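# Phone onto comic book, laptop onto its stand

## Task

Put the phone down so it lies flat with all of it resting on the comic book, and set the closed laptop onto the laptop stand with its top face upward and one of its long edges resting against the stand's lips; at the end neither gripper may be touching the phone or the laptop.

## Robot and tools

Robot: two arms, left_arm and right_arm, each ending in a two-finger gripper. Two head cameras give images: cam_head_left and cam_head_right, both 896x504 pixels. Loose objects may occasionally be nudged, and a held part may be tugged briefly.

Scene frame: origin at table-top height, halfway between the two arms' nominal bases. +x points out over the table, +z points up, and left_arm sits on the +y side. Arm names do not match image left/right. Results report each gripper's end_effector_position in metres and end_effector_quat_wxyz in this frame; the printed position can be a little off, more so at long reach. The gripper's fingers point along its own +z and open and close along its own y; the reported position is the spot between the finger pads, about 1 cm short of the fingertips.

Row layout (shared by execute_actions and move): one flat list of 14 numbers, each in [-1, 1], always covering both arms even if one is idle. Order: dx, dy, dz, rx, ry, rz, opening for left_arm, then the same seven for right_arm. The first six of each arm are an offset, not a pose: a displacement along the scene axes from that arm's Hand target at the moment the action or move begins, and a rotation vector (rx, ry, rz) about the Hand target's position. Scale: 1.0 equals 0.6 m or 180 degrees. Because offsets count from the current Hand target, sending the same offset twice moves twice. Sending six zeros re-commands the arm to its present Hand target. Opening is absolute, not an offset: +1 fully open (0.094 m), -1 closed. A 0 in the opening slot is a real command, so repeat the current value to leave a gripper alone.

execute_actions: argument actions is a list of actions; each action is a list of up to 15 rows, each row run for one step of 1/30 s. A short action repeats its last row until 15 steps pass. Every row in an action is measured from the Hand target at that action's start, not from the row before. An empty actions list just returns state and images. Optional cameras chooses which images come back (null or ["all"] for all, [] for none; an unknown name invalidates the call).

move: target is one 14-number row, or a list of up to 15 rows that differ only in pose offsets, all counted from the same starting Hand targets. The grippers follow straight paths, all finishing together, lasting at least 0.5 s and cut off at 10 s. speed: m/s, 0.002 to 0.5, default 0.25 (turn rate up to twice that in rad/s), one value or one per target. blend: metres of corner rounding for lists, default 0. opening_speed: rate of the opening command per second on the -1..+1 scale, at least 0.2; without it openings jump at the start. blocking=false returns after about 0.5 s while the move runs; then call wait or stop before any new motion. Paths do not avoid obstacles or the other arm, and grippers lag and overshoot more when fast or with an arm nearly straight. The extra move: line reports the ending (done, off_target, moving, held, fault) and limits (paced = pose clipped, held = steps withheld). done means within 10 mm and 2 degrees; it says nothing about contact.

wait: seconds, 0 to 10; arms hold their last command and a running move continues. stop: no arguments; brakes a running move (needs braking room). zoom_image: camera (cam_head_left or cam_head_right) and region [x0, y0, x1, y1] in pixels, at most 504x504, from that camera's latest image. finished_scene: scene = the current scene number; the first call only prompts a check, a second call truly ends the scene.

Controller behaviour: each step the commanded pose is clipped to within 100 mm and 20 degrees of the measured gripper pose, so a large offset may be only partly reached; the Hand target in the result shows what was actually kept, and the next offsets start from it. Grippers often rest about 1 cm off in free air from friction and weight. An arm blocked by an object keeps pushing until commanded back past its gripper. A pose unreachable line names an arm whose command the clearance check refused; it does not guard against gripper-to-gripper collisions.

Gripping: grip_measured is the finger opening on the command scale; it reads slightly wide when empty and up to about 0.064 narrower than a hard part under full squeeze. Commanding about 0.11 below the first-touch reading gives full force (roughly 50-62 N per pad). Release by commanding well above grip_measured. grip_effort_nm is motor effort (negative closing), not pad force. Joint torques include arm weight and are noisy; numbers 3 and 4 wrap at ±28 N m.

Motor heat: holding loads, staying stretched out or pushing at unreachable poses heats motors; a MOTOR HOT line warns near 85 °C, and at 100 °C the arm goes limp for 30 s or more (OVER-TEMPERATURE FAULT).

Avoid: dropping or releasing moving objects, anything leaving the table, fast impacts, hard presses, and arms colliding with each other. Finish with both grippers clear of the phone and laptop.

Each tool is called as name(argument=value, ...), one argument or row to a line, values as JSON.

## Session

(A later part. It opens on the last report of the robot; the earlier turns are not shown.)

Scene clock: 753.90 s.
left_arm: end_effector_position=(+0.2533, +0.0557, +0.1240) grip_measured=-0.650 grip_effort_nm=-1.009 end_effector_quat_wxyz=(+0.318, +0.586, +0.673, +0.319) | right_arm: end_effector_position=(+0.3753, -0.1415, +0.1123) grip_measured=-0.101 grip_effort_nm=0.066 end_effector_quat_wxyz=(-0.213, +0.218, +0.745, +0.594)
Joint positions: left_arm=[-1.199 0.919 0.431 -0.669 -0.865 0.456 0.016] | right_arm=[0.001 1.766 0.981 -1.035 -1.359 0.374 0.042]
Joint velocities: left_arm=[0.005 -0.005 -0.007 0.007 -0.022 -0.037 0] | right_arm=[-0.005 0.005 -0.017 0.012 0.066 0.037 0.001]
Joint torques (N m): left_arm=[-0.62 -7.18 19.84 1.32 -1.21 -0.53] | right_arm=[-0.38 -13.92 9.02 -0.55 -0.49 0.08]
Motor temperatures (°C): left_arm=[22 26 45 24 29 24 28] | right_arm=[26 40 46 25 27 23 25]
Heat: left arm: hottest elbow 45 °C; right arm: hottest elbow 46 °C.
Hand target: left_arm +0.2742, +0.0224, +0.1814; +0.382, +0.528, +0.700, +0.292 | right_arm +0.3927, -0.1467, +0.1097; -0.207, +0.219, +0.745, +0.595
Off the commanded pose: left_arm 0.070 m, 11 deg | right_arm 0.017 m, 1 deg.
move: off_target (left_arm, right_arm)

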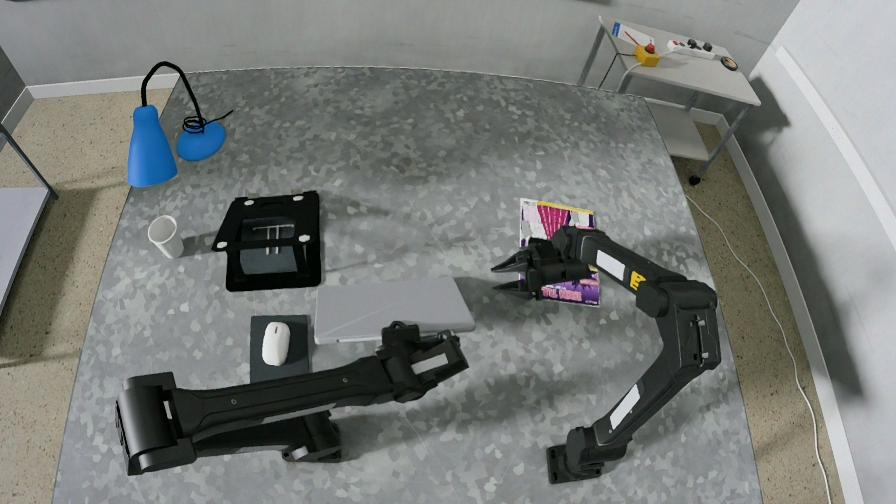

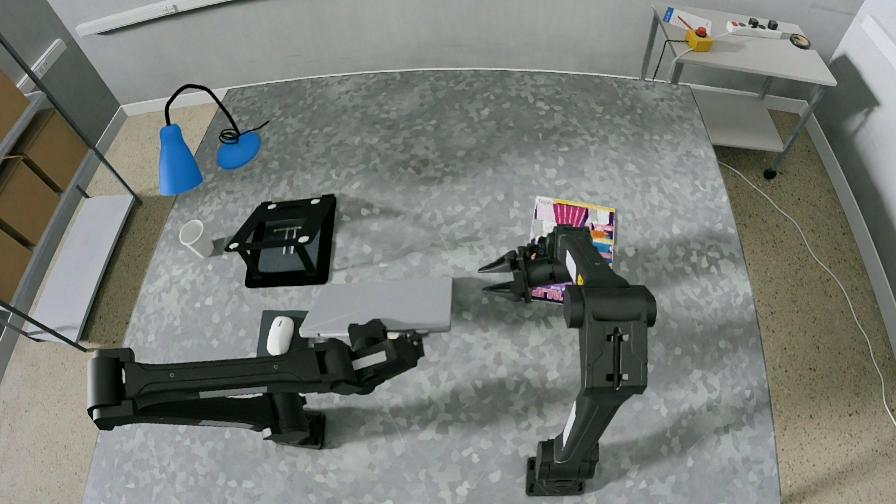

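move(
  target=[0,0,0,0,0,0,-0.9,0,0,-0.1,0,0,0,-0.1],
  speed=0.1,
)

zoom_image(
  camera="cam_head_right",
  region=[380, 220, 560, 400],
)

zoom_image(
  camera="cam_head_left",
  region=[380, 220, 560, 400],
)

Scene clock: 758.17 s.
left_arm: end_effector_position=(+0.2533, +0.0559, +0.1239) grip_measured=-0.650 grip_effort_nm=-1.009 end_effector_quat_wxyz=(+0.318, +0.586, +0.673, +0.319) | right_arm: end_effector_position=(+0.3837, -0.1426, +0.0692) grip_measured=-0.101 grip_effort_nm=0.066 end_effector_quat_wxyz=(-0.200, +0.205, +0.747, +0.600)
Joint positions: left_arm=[-1.199 0.919 0.431 -0.67 -0.865 0.455 0.016] | right_arm=[-0.002 1.871 0.981 -0.923 -1.363 0.341 0.042]
Joint velocities: left_arm=[-0.005 -0.005 -0.007 0.017 -0.051 0.022 0] | right_arm=[-0.015 0.005 -0.012 -0.007 0.007 0.037 0]
Joint torques (N m): left_arm=[-0.5 -7 20.11 1.16 -1.16 -0.52] | right_arm=[-0.26 -12.98 6.43 0.23 -0.34 0.16]
Motor temperatures (°C): left_arm=[22 26 46 24 29 24 28] | right_arm=[26 40 45 25 27 23 25]
Heat: left arm: hottest elbow 46 °C; right arm: hottest elbow 45 °C.
Hand target: left_arm +0.2742, +0.0224, +0.1815; +0.382, +0.528, +0.700, +0.292 | right_arm +0.3913, -0.1475, +0.0496; -0.207, +0.219, +0.745, +0.595
Off the commanded pose: left_arm 0.070 m, 11 deg | right_arm 0.022 m, 2 deg.
move: off_target (left_arm, right_arm)

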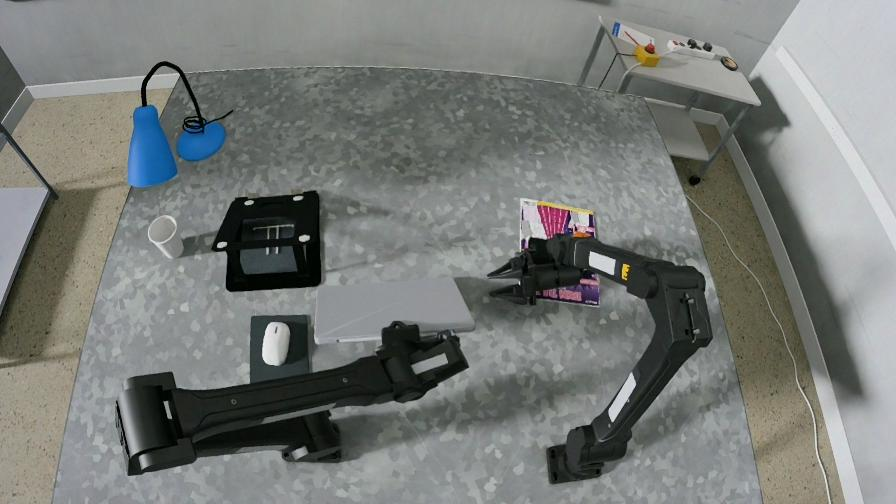

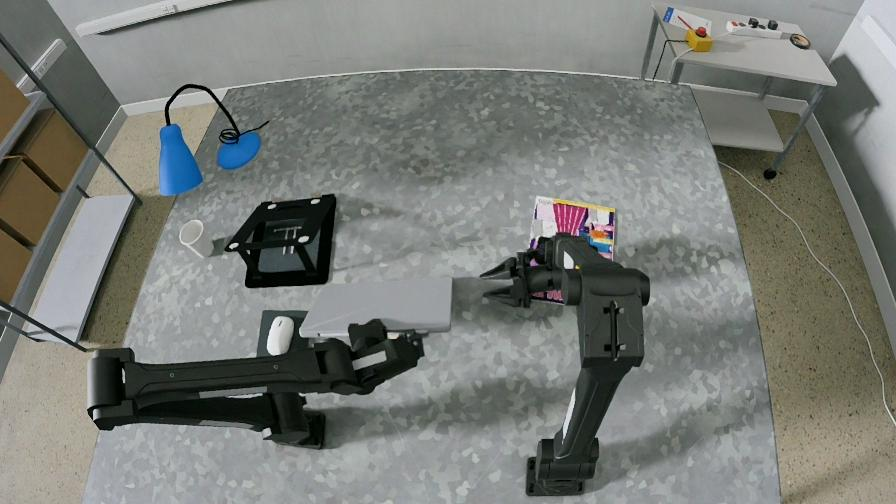

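Scaled by 2.800.

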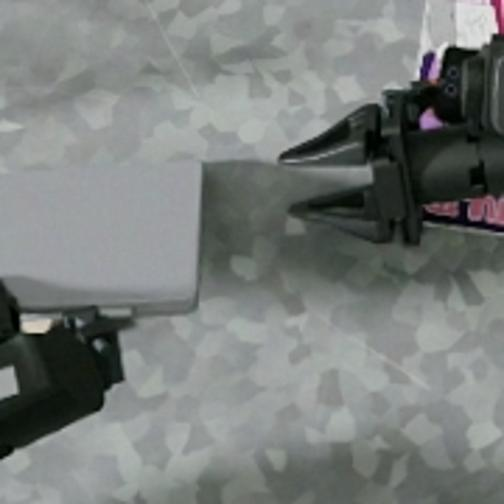

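Scaled by 2.800.

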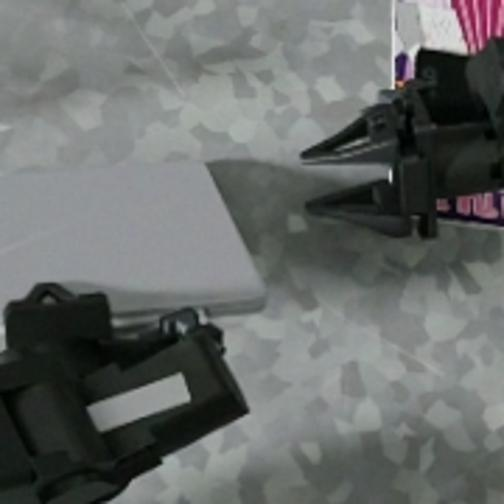

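move(
  target=[0,0,0,0,0,0,-0.9,-0.03,0.03,-0.022,0,0,0,-0.1],
  speed=0.08,
)

zoom_image(
  camera="cam_head_left",
  region=[380, 220, 560, 400],
)

Scene clock: 765.43 s.
left_arm: end_effector_position=(+0.2533, +0.0559, +0.1239) grip_measured=-0.650 grip_effort_nm=-1.009 end_effector_quat_wxyz=(+0.318, +0.586, +0.673, +0.319) | right_arm: end_effector_position=(+0.3909, -0.1386, +0.0628) grip_measured=-0.101 grip_effort_nm=0.066 end_effector_quat_wxyz=(-0.166, +0.183, +0.750, +0.613)
Joint positions: left_arm=[-1.199 0.919 0.431 -0.67 -0.865 0.455 0.016] | right_arm=[0.006 1.865 0.947 -0.721 -1.376 0.433 0.042]
Joint velocities: left_arm=[-0.005 0.015 -0.002 -0.012 -0.037 -0.037 0] | right_arm=[-0.005 -0.015 -0.002 0.002 0.051 0.007 0.001]
Joint torques (N m): left_arm=[-0.44 -6.71 19.81 1.26 -1.18 -0.56] | right_arm=[2.02 -14.21 3.1 0.35 -0.13 0.66]
Motor temperatures (°C): left_arm=[22 26 47 24 29 24 28] | right_arm=[26 40 44 25 27 23 25]
Heat: left arm: hottest elbow 47 °C; right arm: hottest elbow 44 °C.
Hand target: left_arm +0.2742, +0.0224, +0.1815; +0.382, +0.528, +0.700, +0.292 | right_arm +0.3727, -0.1296, +0.0368; -0.208, +0.218, +0.745, +0.595
Off the commanded pose: left_arm 0.070 m, 11 deg | right_arm 0.033 m, 7 deg.
move: off_target (left_arm, right_arm)

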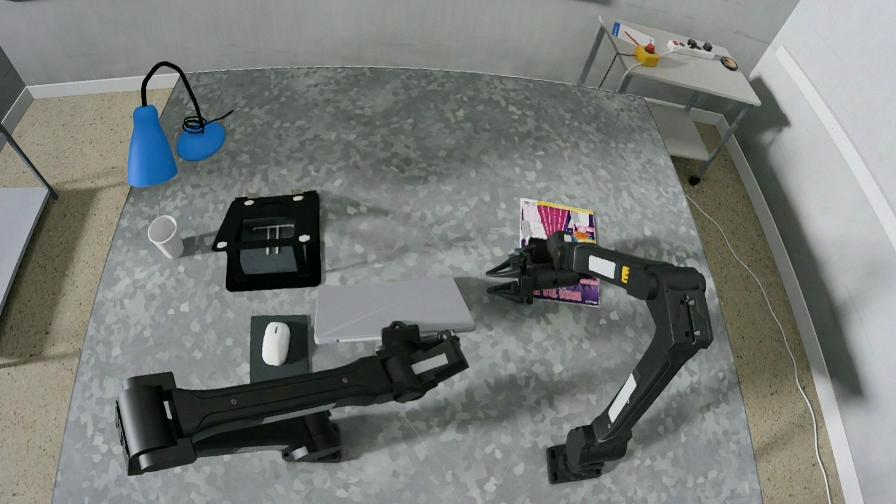

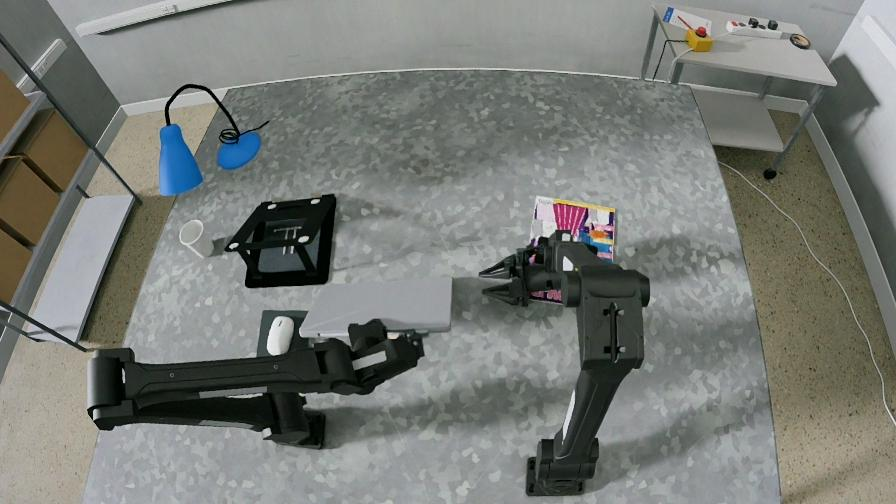

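Scaled by 2.800.

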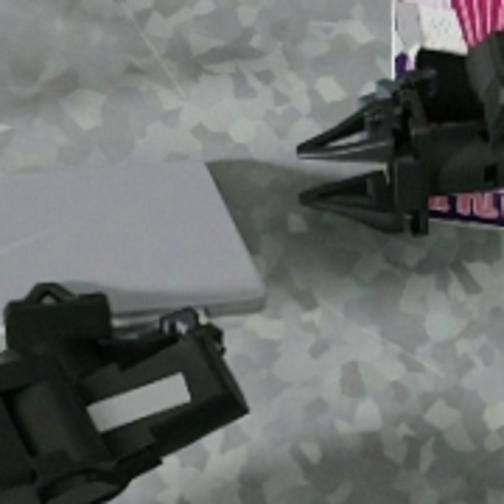

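move(
  target=[
    [0,0,0,0,0,0,-0.9,0.02,-0.02,0.08,-0.028,-0.002,0,-0.1],
    [0,0,0,0,0,0,-0.9,-0.02,0,0.07,-0.028,-0.002,0,-0.1],
    [0,0,0,0,0,0,-0.9,-0.015,0,0.018,-0.028,-0.002,0,-0.1],
  ],
  speed=0.08,
)

zoom_image(
  camera="cam_head_left",
  region=[380, 220, 560, 400],
)

Scene clock: 781.63 s.
left_arm: end_effector_position=(+0.2533, +0.0559, +0.1239) grip_measured=-0.650 grip_effort_nm=-1.013 end_effector_quat_wxyz=(+0.318, +0.586, +0.673, +0.319) | right_arm: end_effector_position=(+0.3708, -0.1332, +0.0626) grip_measured=-0.101 grip_effort_nm=0.066 end_effector_quat_wxyz=(-0.181, +0.216, +0.773, +0.568)
Joint positions: left_arm=[-1.199 0.919 0.431 -0.67 -0.865 0.455 0.016] | right_arm=[0.03 1.784 0.881 -0.664 -1.278 0.584 0.042]
Joint velocities: left_arm=[-0.015 0.005 -0.012 -0.002 0.007 0.007 -0.001] | right_arm=[-0.024 -0.015 0.002 0.007 0.022 -0.022 0.002]
Joint torques (N m): left_arm=[0.15 -6.12 19.89 1.14 -1.21 -0.54] | right_arm=[1.32 -13.92 4.56 0.64 -0.5 0.17]
Motor temperatures (°C): left_arm=[22 26 50 24 30 24 28] | right_arm=[26 40 42 25 27 23 25]
Heat: left arm: hottest elbow 50 °C; right arm: hottest elbow 42 °C.
Hand target: left_arm +0.2742, +0.0224, +0.1815; +0.382, +0.528, +0.700, +0.292 | right_arm +0.3638, -0.1293, +0.0477; -0.197, +0.225, +0.771, +0.562
Off the commanded pose: left_arm 0.070 m, 11 deg | right_arm 0.017 m, 2 deg.
move: off_target (left_arm, right_arm)

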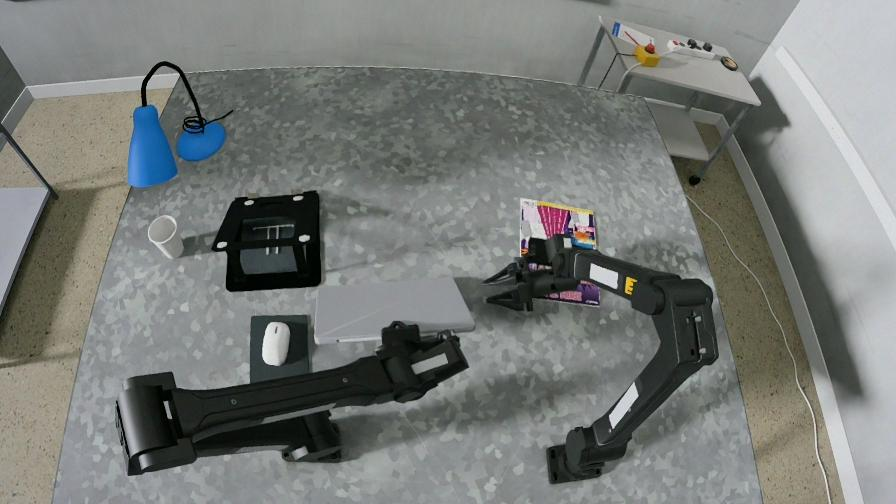

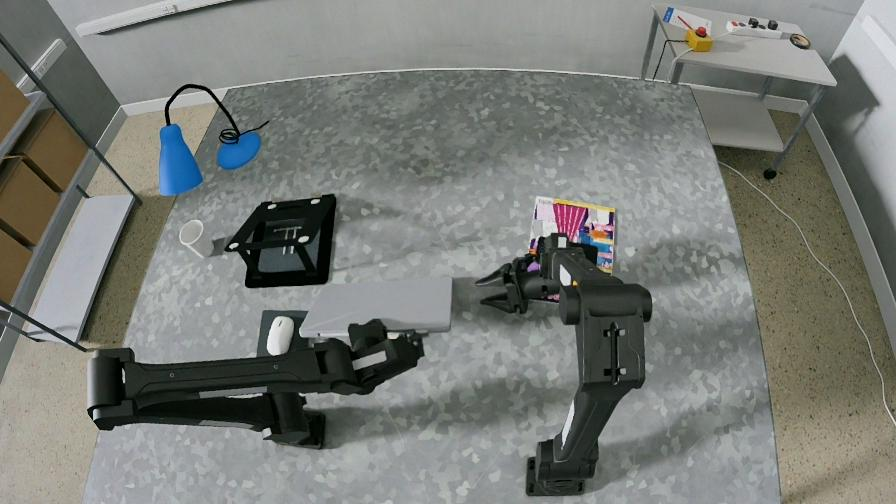

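Scaled by 2.800.

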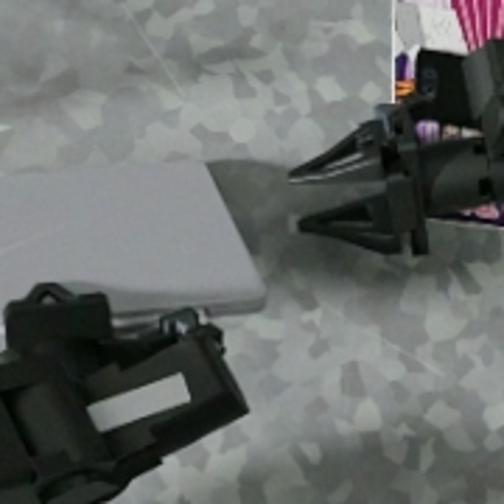

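move(
  target=[
    [0,0,0,0,0,0,-0.9,-0.005,0,-0.008,0,0,0,0.05],
    [0,0,0,0,0,0,-0.9,-0.01,0.105,-0.014,0,0,0,0.05],
  ],
  speed=0.06,
)

zoom_image(
  camera="cam_head_left",
  region=[380, 220, 560, 400],
)

zoom_image(
  camera="cam_head_right",
  region=[380, 220, 560, 400],
)

Scene clock: 801.73 s.
left_arm: end_effector_position=(+0.2533, +0.0559, +0.1239) grip_measured=-0.650 grip_effort_nm=-1.009 end_effector_quat_wxyz=(+0.318, +0.586, +0.673, +0.319) | right_arm: end_effector_position=(+0.3770, -0.0724, +0.0585) grip_measured=+0.049 grip_effort_nm=0.066 end_effector_quat_wxyz=(-0.163, +0.194, +0.776, +0.578)
Joint positions: left_arm=[-1.199 0.919 0.431 -0.67 -0.865 0.455 0.016] | right_arm=[0.175 1.779 0.811 -0.127 -1.251 1.018 0.049]
Joint velocities: left_arm=[-0.015 -0.005 -0.002 -0.007 -0.022 0.051 0] | right_arm=[0.005 -0.005 0.007 0.002 -0.051 -0.022 0]
Joint torques (N m): left_arm=[-0.21 -6.07 19.78 1.39 -1.19 -0.55] | right_arm=[2.02 -14.62 3.17 0.51 -0.21 0.51]
Motor temperatures (°C): left_arm=[22 26 52 24 30 24 28] | right_arm=[26 40 41 25 27 23 25]
Heat: left arm: hottest elbow 52 °C; right arm: hottest elbow 41 °C.
Hand target: left_arm +0.2742, +0.0224, +0.1815; +0.382, +0.528, +0.700, +0.292 | right_arm +0.3566, -0.0665, +0.0387; -0.199, +0.223, +0.772, +0.561
Off the commanded pose: left_arm 0.070 m, 11 deg | right_arm 0.028 m, 6 deg.
move: off_target (left_arm, right_arm)

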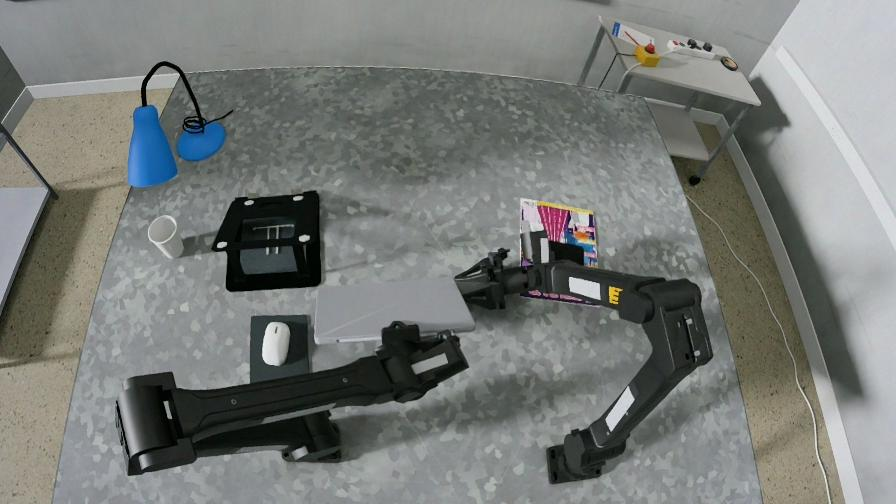

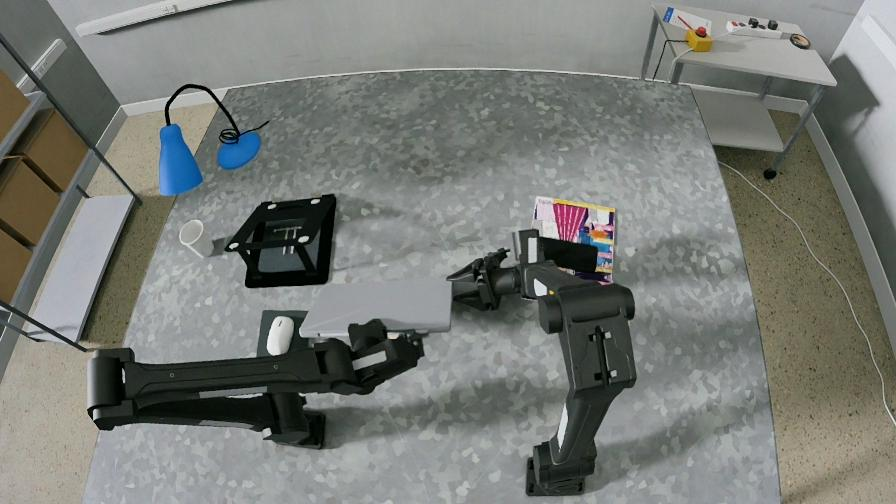

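Scaled by 2.800.

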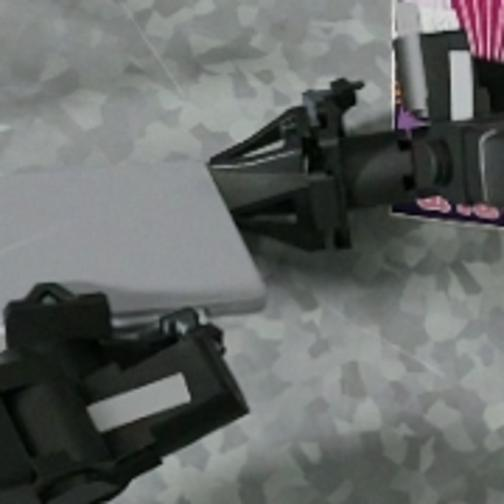

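Scaled by 2.800.

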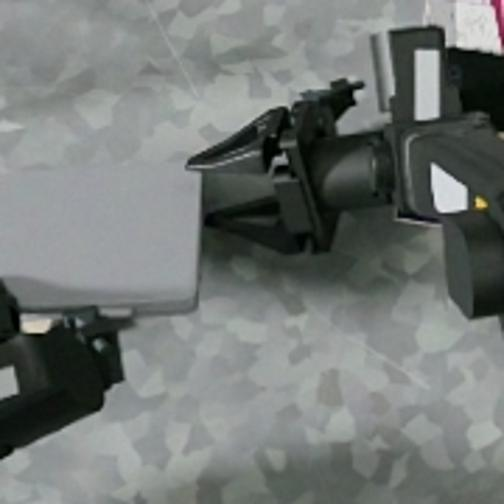

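move(
  target=[
    [0,0,0,0,0,0,-0.9,-0.025,-0.005,0.055,0,0,0,0.05],
  ],
  speed=0.06,
)

zoom_image(
  camera="cam_head_left",
  region=[380, 220, 560, 400],
)

zoom_image(
  camera="cam_head_right",
  region=[380, 220, 560, 400],
)

Scene clock: 806.13 s.
left_arm: end_effector_position=(+0.2533, +0.0559, +0.1239) grip_measured=-0.650 grip_effort_nm=-1.004 end_effector_quat_wxyz=(+0.318, +0.586, +0.673, +0.319) | right_arm: end_effector_position=(+0.3508, -0.0725, +0.0707) grip_measured=+0.049 grip_effort_nm=0.071 end_effector_quat_wxyz=(-0.191, +0.221, +0.771, +0.565)
Joint positions: left_arm=[-1.199 0.919 0.431 -0.67 -0.865 0.455 0.016] | right_arm=[0.187 1.702 0.755 -0.173 -1.245 1.076 0.049]
Joint velocities: left_arm=[0.005 -0.015 0.002 0.002 -0.095 -0.051 0.001] | right_arm=[-0.015 0.005 -0.007 -0.007 -0.007 -0.037 0.001]
Joint torques (N m): left_arm=[-0.32 -6.65 19.64 1.14 -1.18 -0.59] | right_arm=[1.49 -16.38 4.82 0.35 -0.4 0.18]
Motor temperatures (°C): left_arm=[22 26 52 24 30 24 29] | right_arm=[26 40 40 25 26 23 25]
Heat: left arm: hottest elbow 52 °C; right arm: hottest shoulder 40 °C.
Hand target: left_arm +0.2742, +0.0224, +0.1815; +0.382, +0.528, +0.700, +0.292 | right_arm +0.3422, -0.0689, +0.0721; -0.199, +0.223, +0.772, +0.561
Off the commanded pose: left_arm 0.070 m, 11 deg | right_arm 0.010 m, 1 deg.
move: off_target (left_arm)

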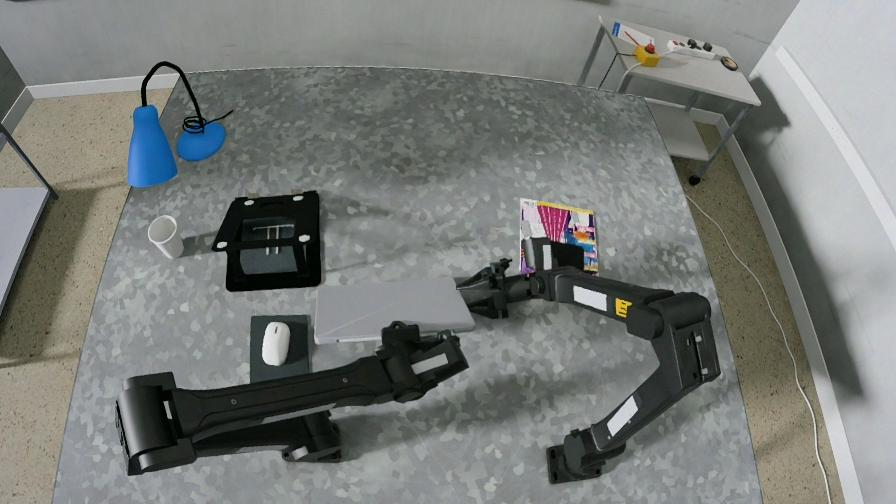

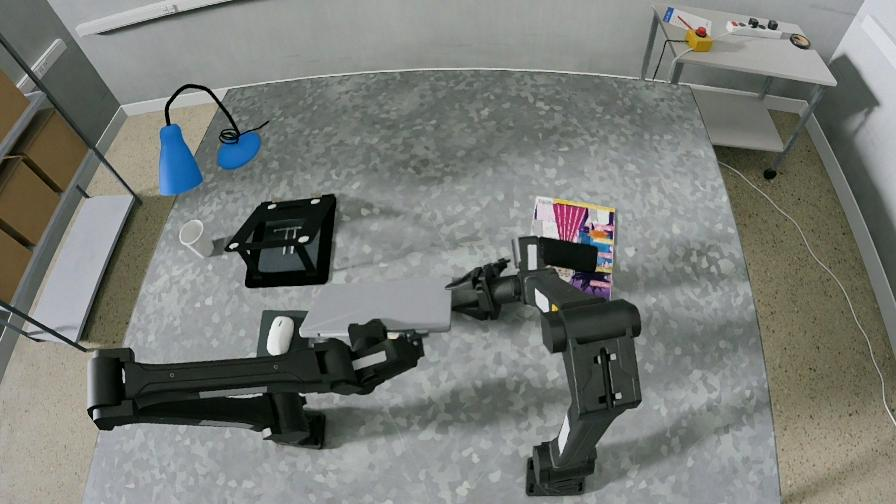

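Scaled by 2.800.

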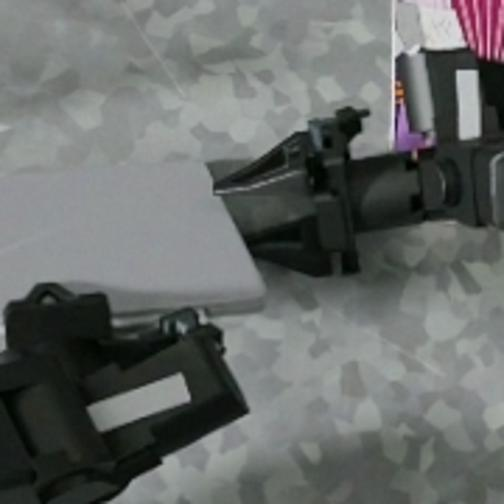

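Scaled by 2.800.

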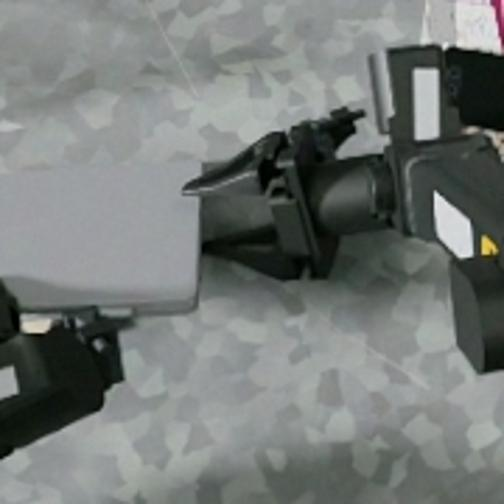

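move(
  target=[
    [0,0,0,0,0,0,-0.9,-0.005,0.055,-0.004,0,0,0,0.05],
  ],
  speed=0.05,
)

zoom_image(
  camera="cam_head_left",
  region=[380, 220, 560, 400],
)

zoom_image(
  camera="cam_head_right",
  region=[380, 220, 560, 400],
)

Scene clock: 810.97 s.
left_arm: end_effector_position=(+0.2533, +0.0559, +0.1239) grip_measured=-0.650 grip_effort_nm=-1.004 end_effector_quat_wxyz=(+0.318, +0.586, +0.673, +0.319) | right_arm: end_effector_position=(+0.3456, -0.0390, +0.0716) grip_measured=+0.049 grip_effort_nm=0.066 end_effector_quat_wxyz=(-0.196, +0.224, +0.772, +0.562)
Joint positions: left_arm=[-1.199 0.919 0.431 -0.67 -0.865 0.455 0.016] | right_arm=[0.272 1.702 0.732 0.026 -1.202 1.277 0.049]
Joint velocities: left_arm=[0.005 -0.005 -0.007 0.017 -0.007 0.037 0.002] | right_arm=[-0.015 0.005 0.002 -0.002 -0.022 -0.022 0]
Joint torques (N m): left_arm=[-0.67 -7.24 19.86 0.98 -1.21 -0.6] | right_arm=[1.38 -15.38 4.72 1.37 -0.36 0.21]
Motor temperatures (°C): left_arm=[22 26 53 24 30 24 29] | right_arm=[26 40 40 25 26 23 25]
Heat: left arm: hottest elbow 53 °C; right arm: hottest shoulder 40 °C.
Hand target: left_arm +0.2742, +0.0224, +0.1815; +0.382, +0.528, +0.700, +0.292 | right_arm +0.3391, -0.0359, +0.0692; -0.200, +0.222, +0.773, +0.560
Off the commanded pose: left_arm 0.070 m, 11 deg | right_arm 0.007 m, 0 deg.
move: off_target (left_arm)

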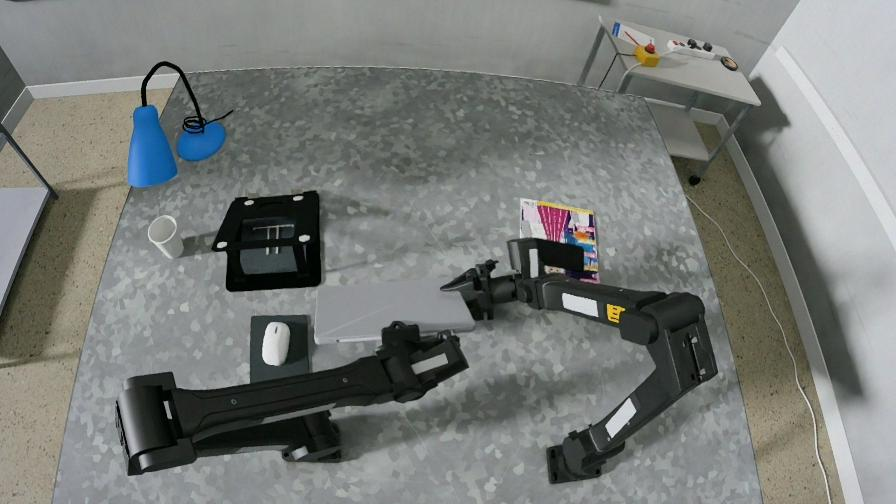

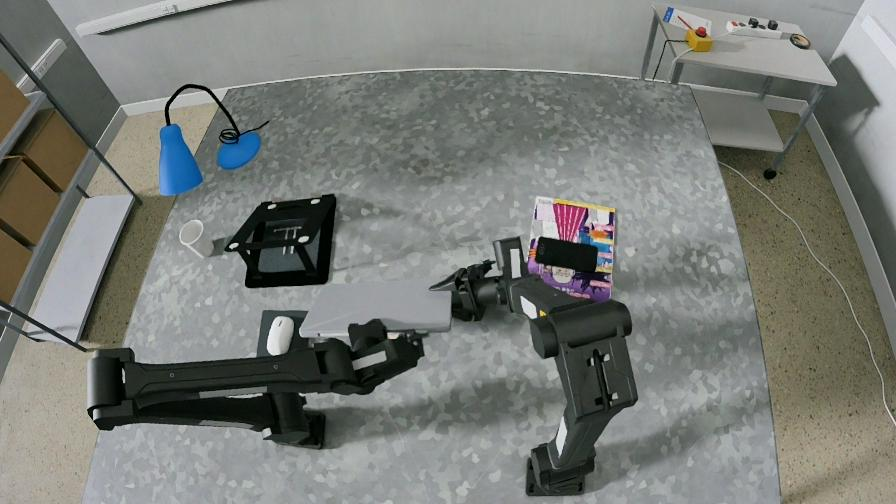

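Scaled by 2.800.

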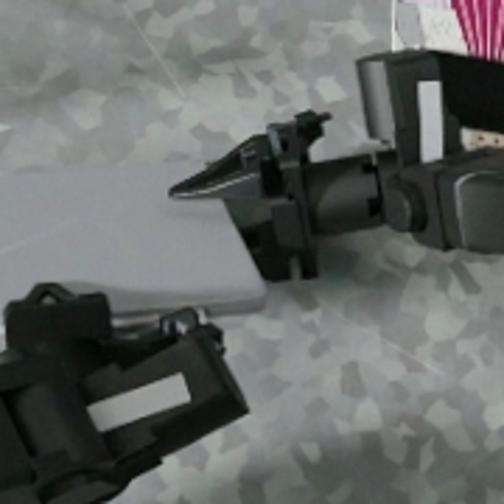

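Scaled by 2.800.

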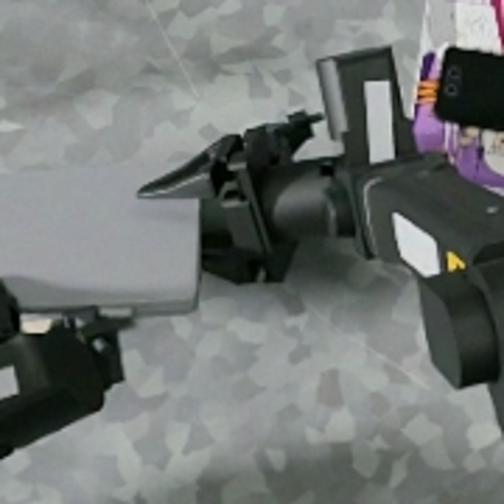

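Inserted well. Close slowly.

move(
  target=[0,0,0,0,0,0,-0.9,0.0,0.005,0.0,0,0,0,-0.9],
  speed=0.05,
  opening_speed=0.3,
)

zoom_image(
  camera="cam_head_left",
  region=[300, 220, 520, 400],
)

Scene clock: 816.03 s.
left_arm: end_effector_position=(+0.2540, +0.0558, +0.1254) grip_measured=-0.650 grip_effort_nm=-1.009 end_effector_quat_wxyz=(+0.323, +0.578, +0.679, +0.318) | right_arm: end_effector_position=(+0.3456, -0.0366, +0.0721) grip_measured=-0.590 grip_effort_nm=-1.038 end_effector_quat_wxyz=(-0.187, +0.215, +0.773, +0.566)
Joint positions: left_arm=[-1.199 0.919 0.433 -0.67 -0.871 0.435 0.016] | right_arm=[0.278 1.702 0.725 0.065 -1.197 1.284 0.019]
Joint velocities: left_arm=[-0.024 0.005 0.007 0.012 0.022 0.022 0.001] | right_arm=[0.005 -0.005 0.012 0.002 0.022 -0.022 0]
Joint torques (N m): left_arm=[-0.38 -6.89 19.66 1.05 -1.02 -0.38] | right_arm=[1.38 -15.21 5.16 0.72 -0.36 0.26]
Motor temperatures (°C): left_arm=[22 26 53 24 30 24 29] | right_arm=[26 40 40 25 26 23 25]
Heat: left arm: hottest elbow 53 °C; right arm: hottest shoulder 40 °C.
Hand target: left_arm +0.2742, +0.0224, +0.1814; +0.382, +0.528, +0.700, +0.292 | right_arm +0.3390, -0.0329, +0.0691; -0.200, +0.222, +0.773, +0.560
Off the commanded pose: left_arm 0.068 m, 10 deg | right_arm 0.008 m, 2 deg.
move: off_target (left_arm)

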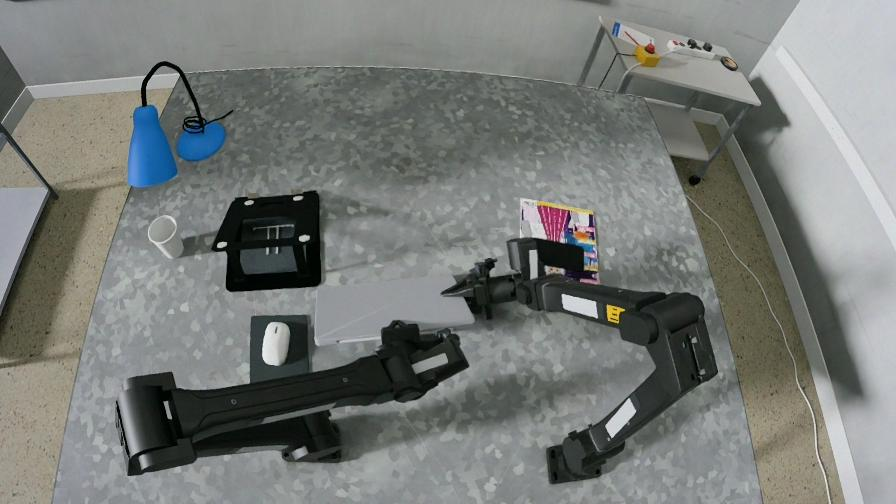

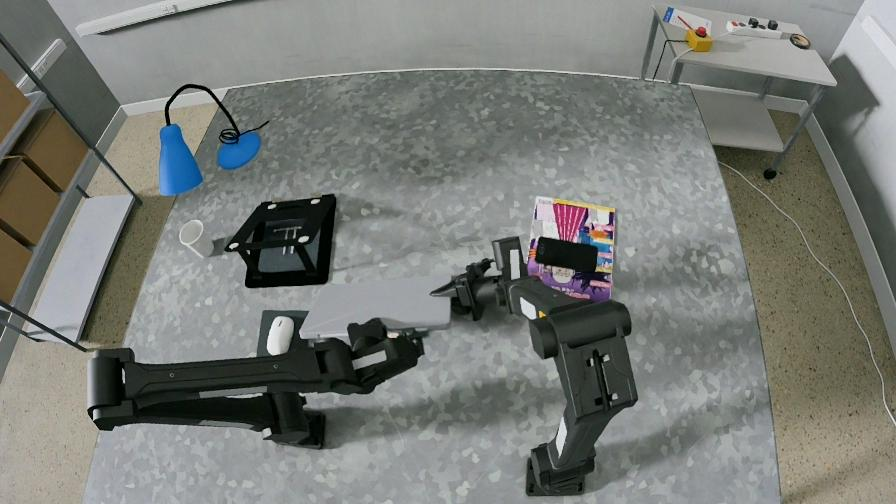

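Scaled by 2.291.

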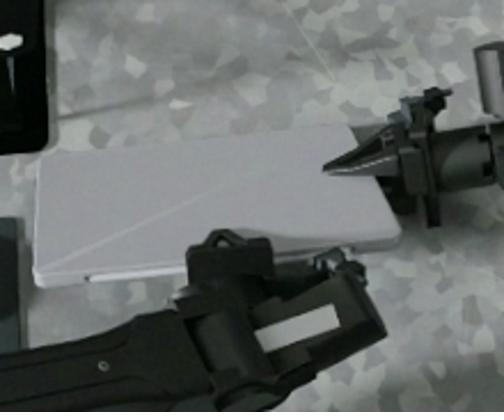

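move(
  target=[0,0,0.1,0,0,0,-0.9,0.0,0,0.18,0,0,0,-0.9],
  speed=0.06,
)

zoom_image(
  camera="cam_head_left",
  region=[300, 220, 520, 400],
)

Scene clock: 820.50 s.
left_arm: end_effector_position=(+0.2516, +0.0517, +0.1704) grip_measured=-0.650 grip_effort_nm=-1.013 end_effector_quat_wxyz=(+0.327, +0.546, +0.715, +0.288) | right_arm: end_effector_position=(+0.3403, -0.0474, +0.1326) grip_measured=-0.652 grip_effort_nm=-1.033 end_effector_quat_wxyz=(-0.196, +0.257, +0.778, +0.538)
Joint positions: left_arm=[-1.199 0.857 0.548 -0.872 -0.836 0.31 0.016] | right_arm=[0.265 1.509 0.764 -0.25 -1.147 1.287 0.016]
Joint velocities: left_arm=[0.005 0.005 -0.002 -0.002 0.007 -0.007 -0.001] | right_arm=[-0.015 0.005 -0.007 0.007 -0.081 -0.022 0]
Joint torques (N m): left_arm=[-2.02 -4.84 22.31 1.21 -2.69 0.67] | right_arm=[2.49 -18.2 10.4 -0.1 -2.08 0.3]
Motor temperatures (°C): left_arm=[22 26 54 24 31 24 29] | right_arm=[26 40 40 25 27 23 25]
Heat: left arm: hottest elbow 54 °C; right arm: hottest shoulder 40 °C.
Hand target: left_arm +0.2749, +0.0212, +0.2414; +0.383, +0.528, +0.700, +0.292 | right_arm +0.3410, -0.0315, +0.1770; -0.200, +0.223, +0.773, +0.560
Off the commanded pose: left_arm 0.080 m, 7 deg | right_arm 0.047 m, 5 deg.
move: off_target (left_arm, right_arm)

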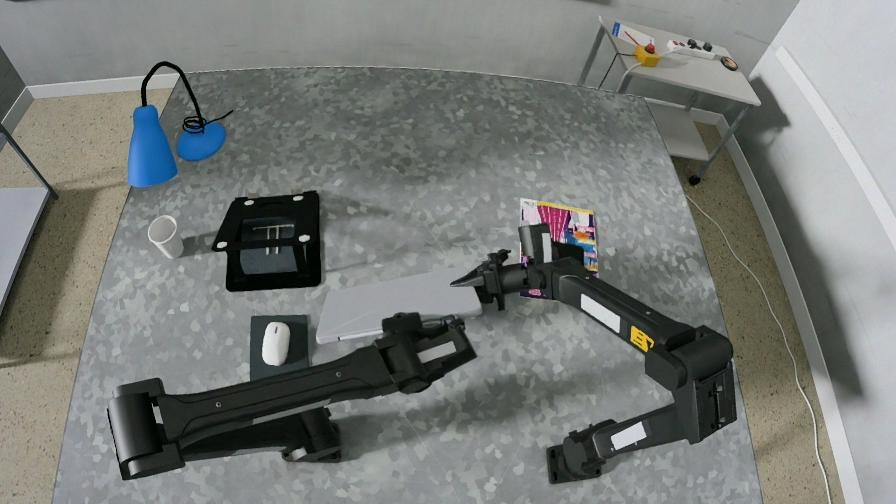

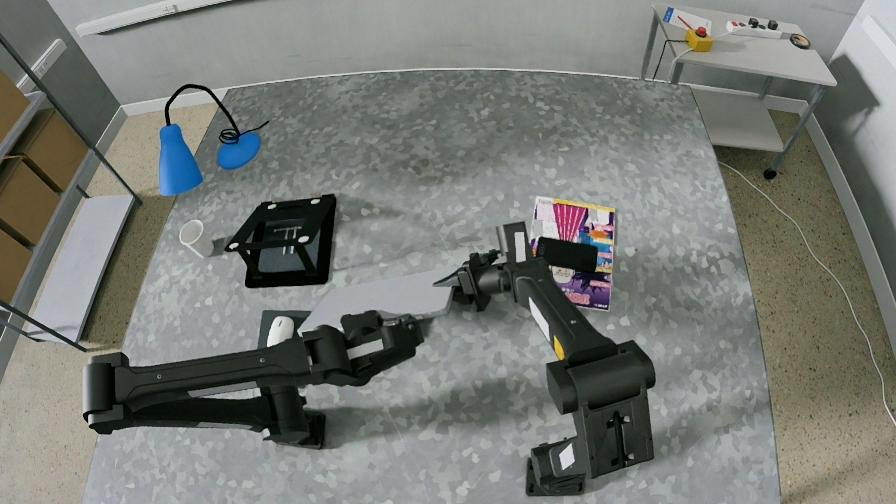

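Scaled by 2.291.

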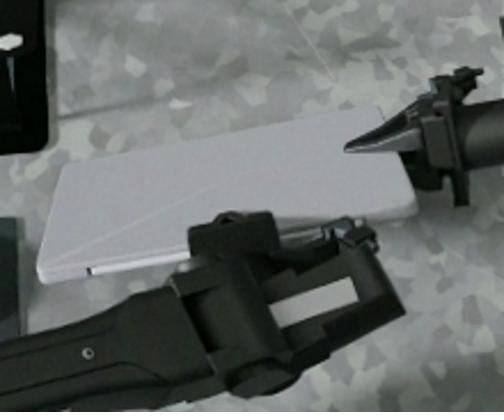

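move(
  target=[0,0,0.22,0,0,0,-0.9,0.0,0,0.14,0,0,0,-0.9],
  speed=0.08,
)

zoom_image(
  camera="cam_head_left",
  region=[300, 200, 520, 380],
)

Scene clock: 827.77 s.
left_arm: end_effector_position=(+0.2506, +0.0513, +0.2722) grip_measured=-0.650 grip_effort_nm=-1.004 end_effector_quat_wxyz=(+0.310, +0.552, +0.715, +0.298) | right_arm: end_effector_position=(+0.3410, -0.0447, +0.2260) grip_measured=-0.652 grip_effort_nm=-1.038 end_effector_quat_wxyz=(-0.206, +0.250, +0.771, +0.548)
Joint positions: left_arm=[-1.204 0.83 0.816 -1.222 -0.839 0.29 0.016] | right_arm=[0.265 1.361 0.89 -0.508 -1.183 1.302 0.016]
Joint velocities: left_arm=[-0.024 -0.005 -0.012 -0.002 0.037 -0.007 0] | right_arm=[0.005 -0.005 -0.002 -0.002 0.022 -0.022 0.001]
Joint torques (N m): left_arm=[-2.37 -4.95 26.28 1.61 -2.8 0.69] | right_arm=[2.55 -15.44 12.42 0.17 -0.86 0.18]
Motor temperatures (°C): left_arm=[22 26 54 24 35 24 29] | right_arm=[26 41 41 25 29 23 26]
Heat: left arm: hottest elbow 54 °C; right arm: hottest shoulder 41 °C.
Hand target: left_arm +0.2741, +0.0217, +0.3643; +0.383, +0.528, +0.700, +0.292 | right_arm +0.3426, -0.0302, +0.2610; -0.200, +0.223, +0.773, +0.560
Off the commanded pose: left_arm 0.108 m, 9 deg; position clipped | right_arm 0.037 m, 4 deg.
move: off_target (left_arm, right_arm); limits=paced

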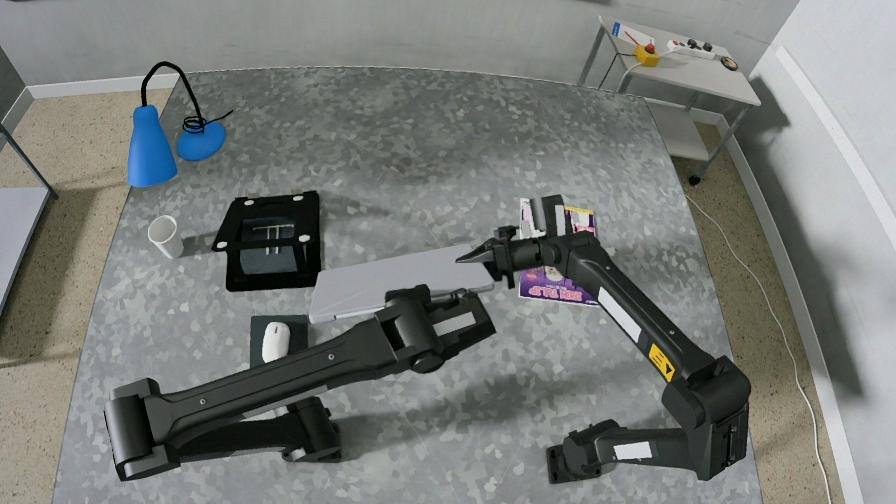

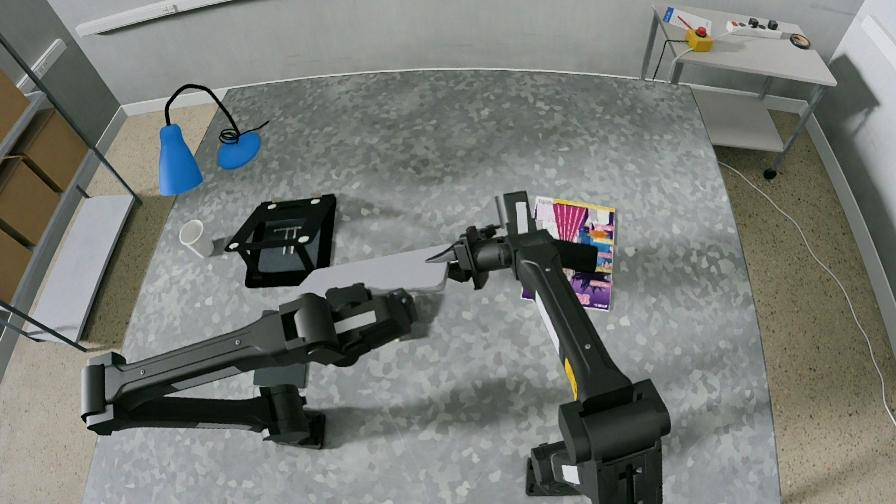

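Scaled by 2.291.

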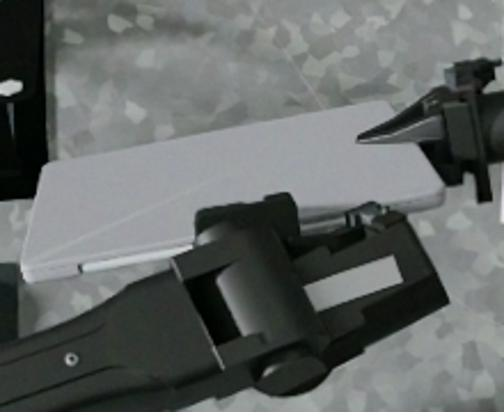

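move(
  target=[-0.021,0.008,0.04,0.045,-0.0756,-0.048,-0.9,-0.038,0,0.03,0.045,-0.0756,-0.048,-0.9],
  speed=0.08,
)

zoom_image(
  camera="cam_head_left",
  region=[280, 180, 520, 400],
)

Scene clock: 863.93 s.
left_arm: end_effector_position=(+0.2585, +0.0497, +0.3308) grip_measured=-0.650 grip_effort_nm=-1.009 end_effector_quat_wxyz=(+0.373, +0.591, +0.603, +0.385) | right_arm: end_effector_position=(+0.3419, -0.0505, +0.2850) grip_measured=-0.660 grip_effort_nm=-1.043 end_effector_quat_wxyz=(-0.070, +0.237, +0.722, +0.647)
Joint positions: left_arm=[-1.254 0.738 0.816 -1.06 -1.034 0.666 0.016] | right_arm=[0.272 1.169 0.706 0.141 -1.061 1.712 0.016]
Joint velocities: left_arm=[-0.005 -0.005 -0.022 -0.012 0.022 -0.037 0] | right_arm=[-0.015 0.005 0.002 -0.002 -0.022 0.007 0]
Joint torques (N m): left_arm=[-4.66 -5.36 17.72 5.09 -1.88 0.72] | right_arm=[4.54 -10.52 7.27 1.7 -0.64 -0.35]
Motor temperatures (°C): left_arm=[22 26 65 24 44 24 29] | right_arm=[26 41 45 25 28 23 27]
Heat: left arm: hottest elbow 65 °C; right arm: hottest elbow 45 °C.
Hand target: left_arm +0.2613, +0.0266, +0.3884; +0.445, +0.567, +0.586, +0.370 | right_arm +0.3187, -0.0298, +0.2791; -0.079, +0.196, +0.734, +0.646
Off the commanded pose: left_arm 0.062 m, 9 deg | right_arm 0.031 m, 5 deg.
move: off_target (left_arm, right_arm)

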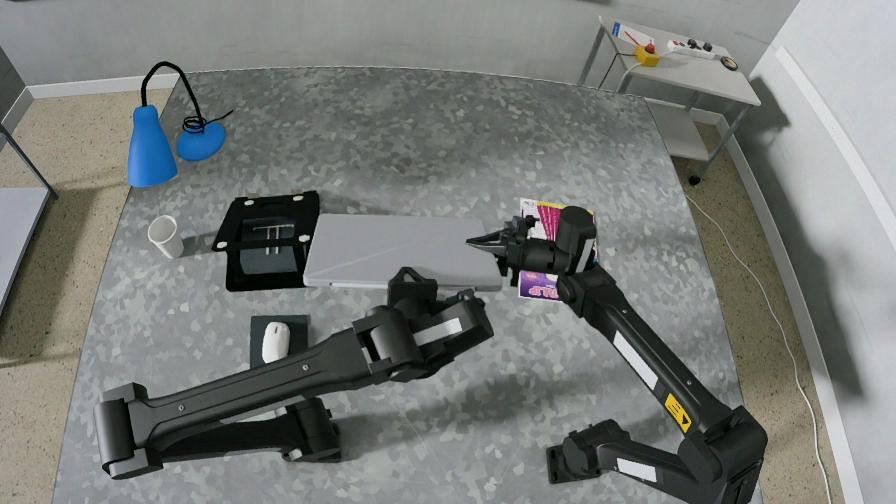

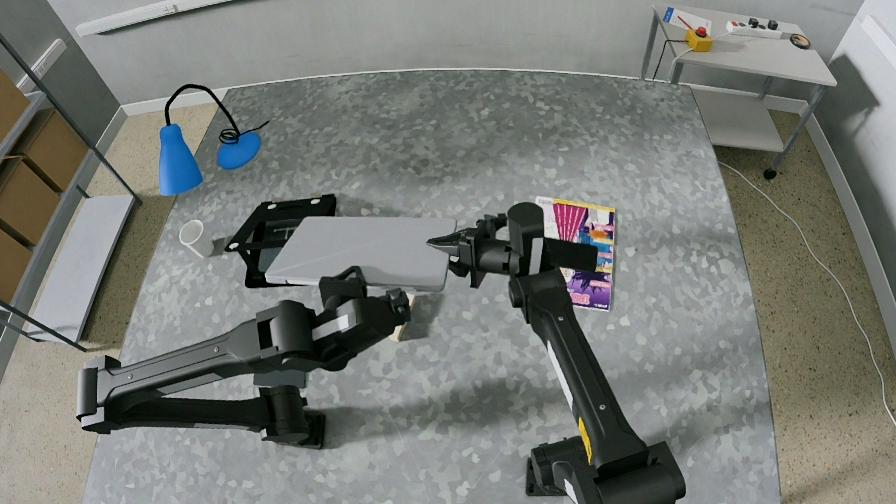

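Scaled by 2.100.

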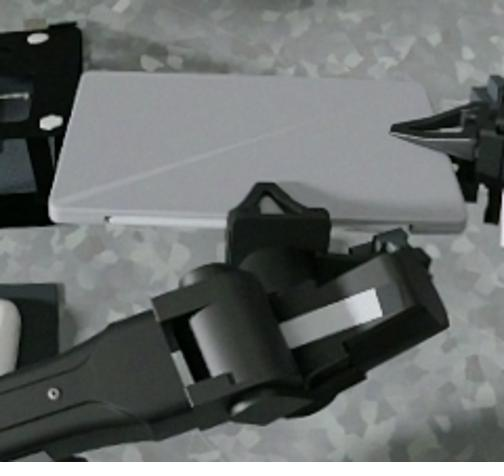

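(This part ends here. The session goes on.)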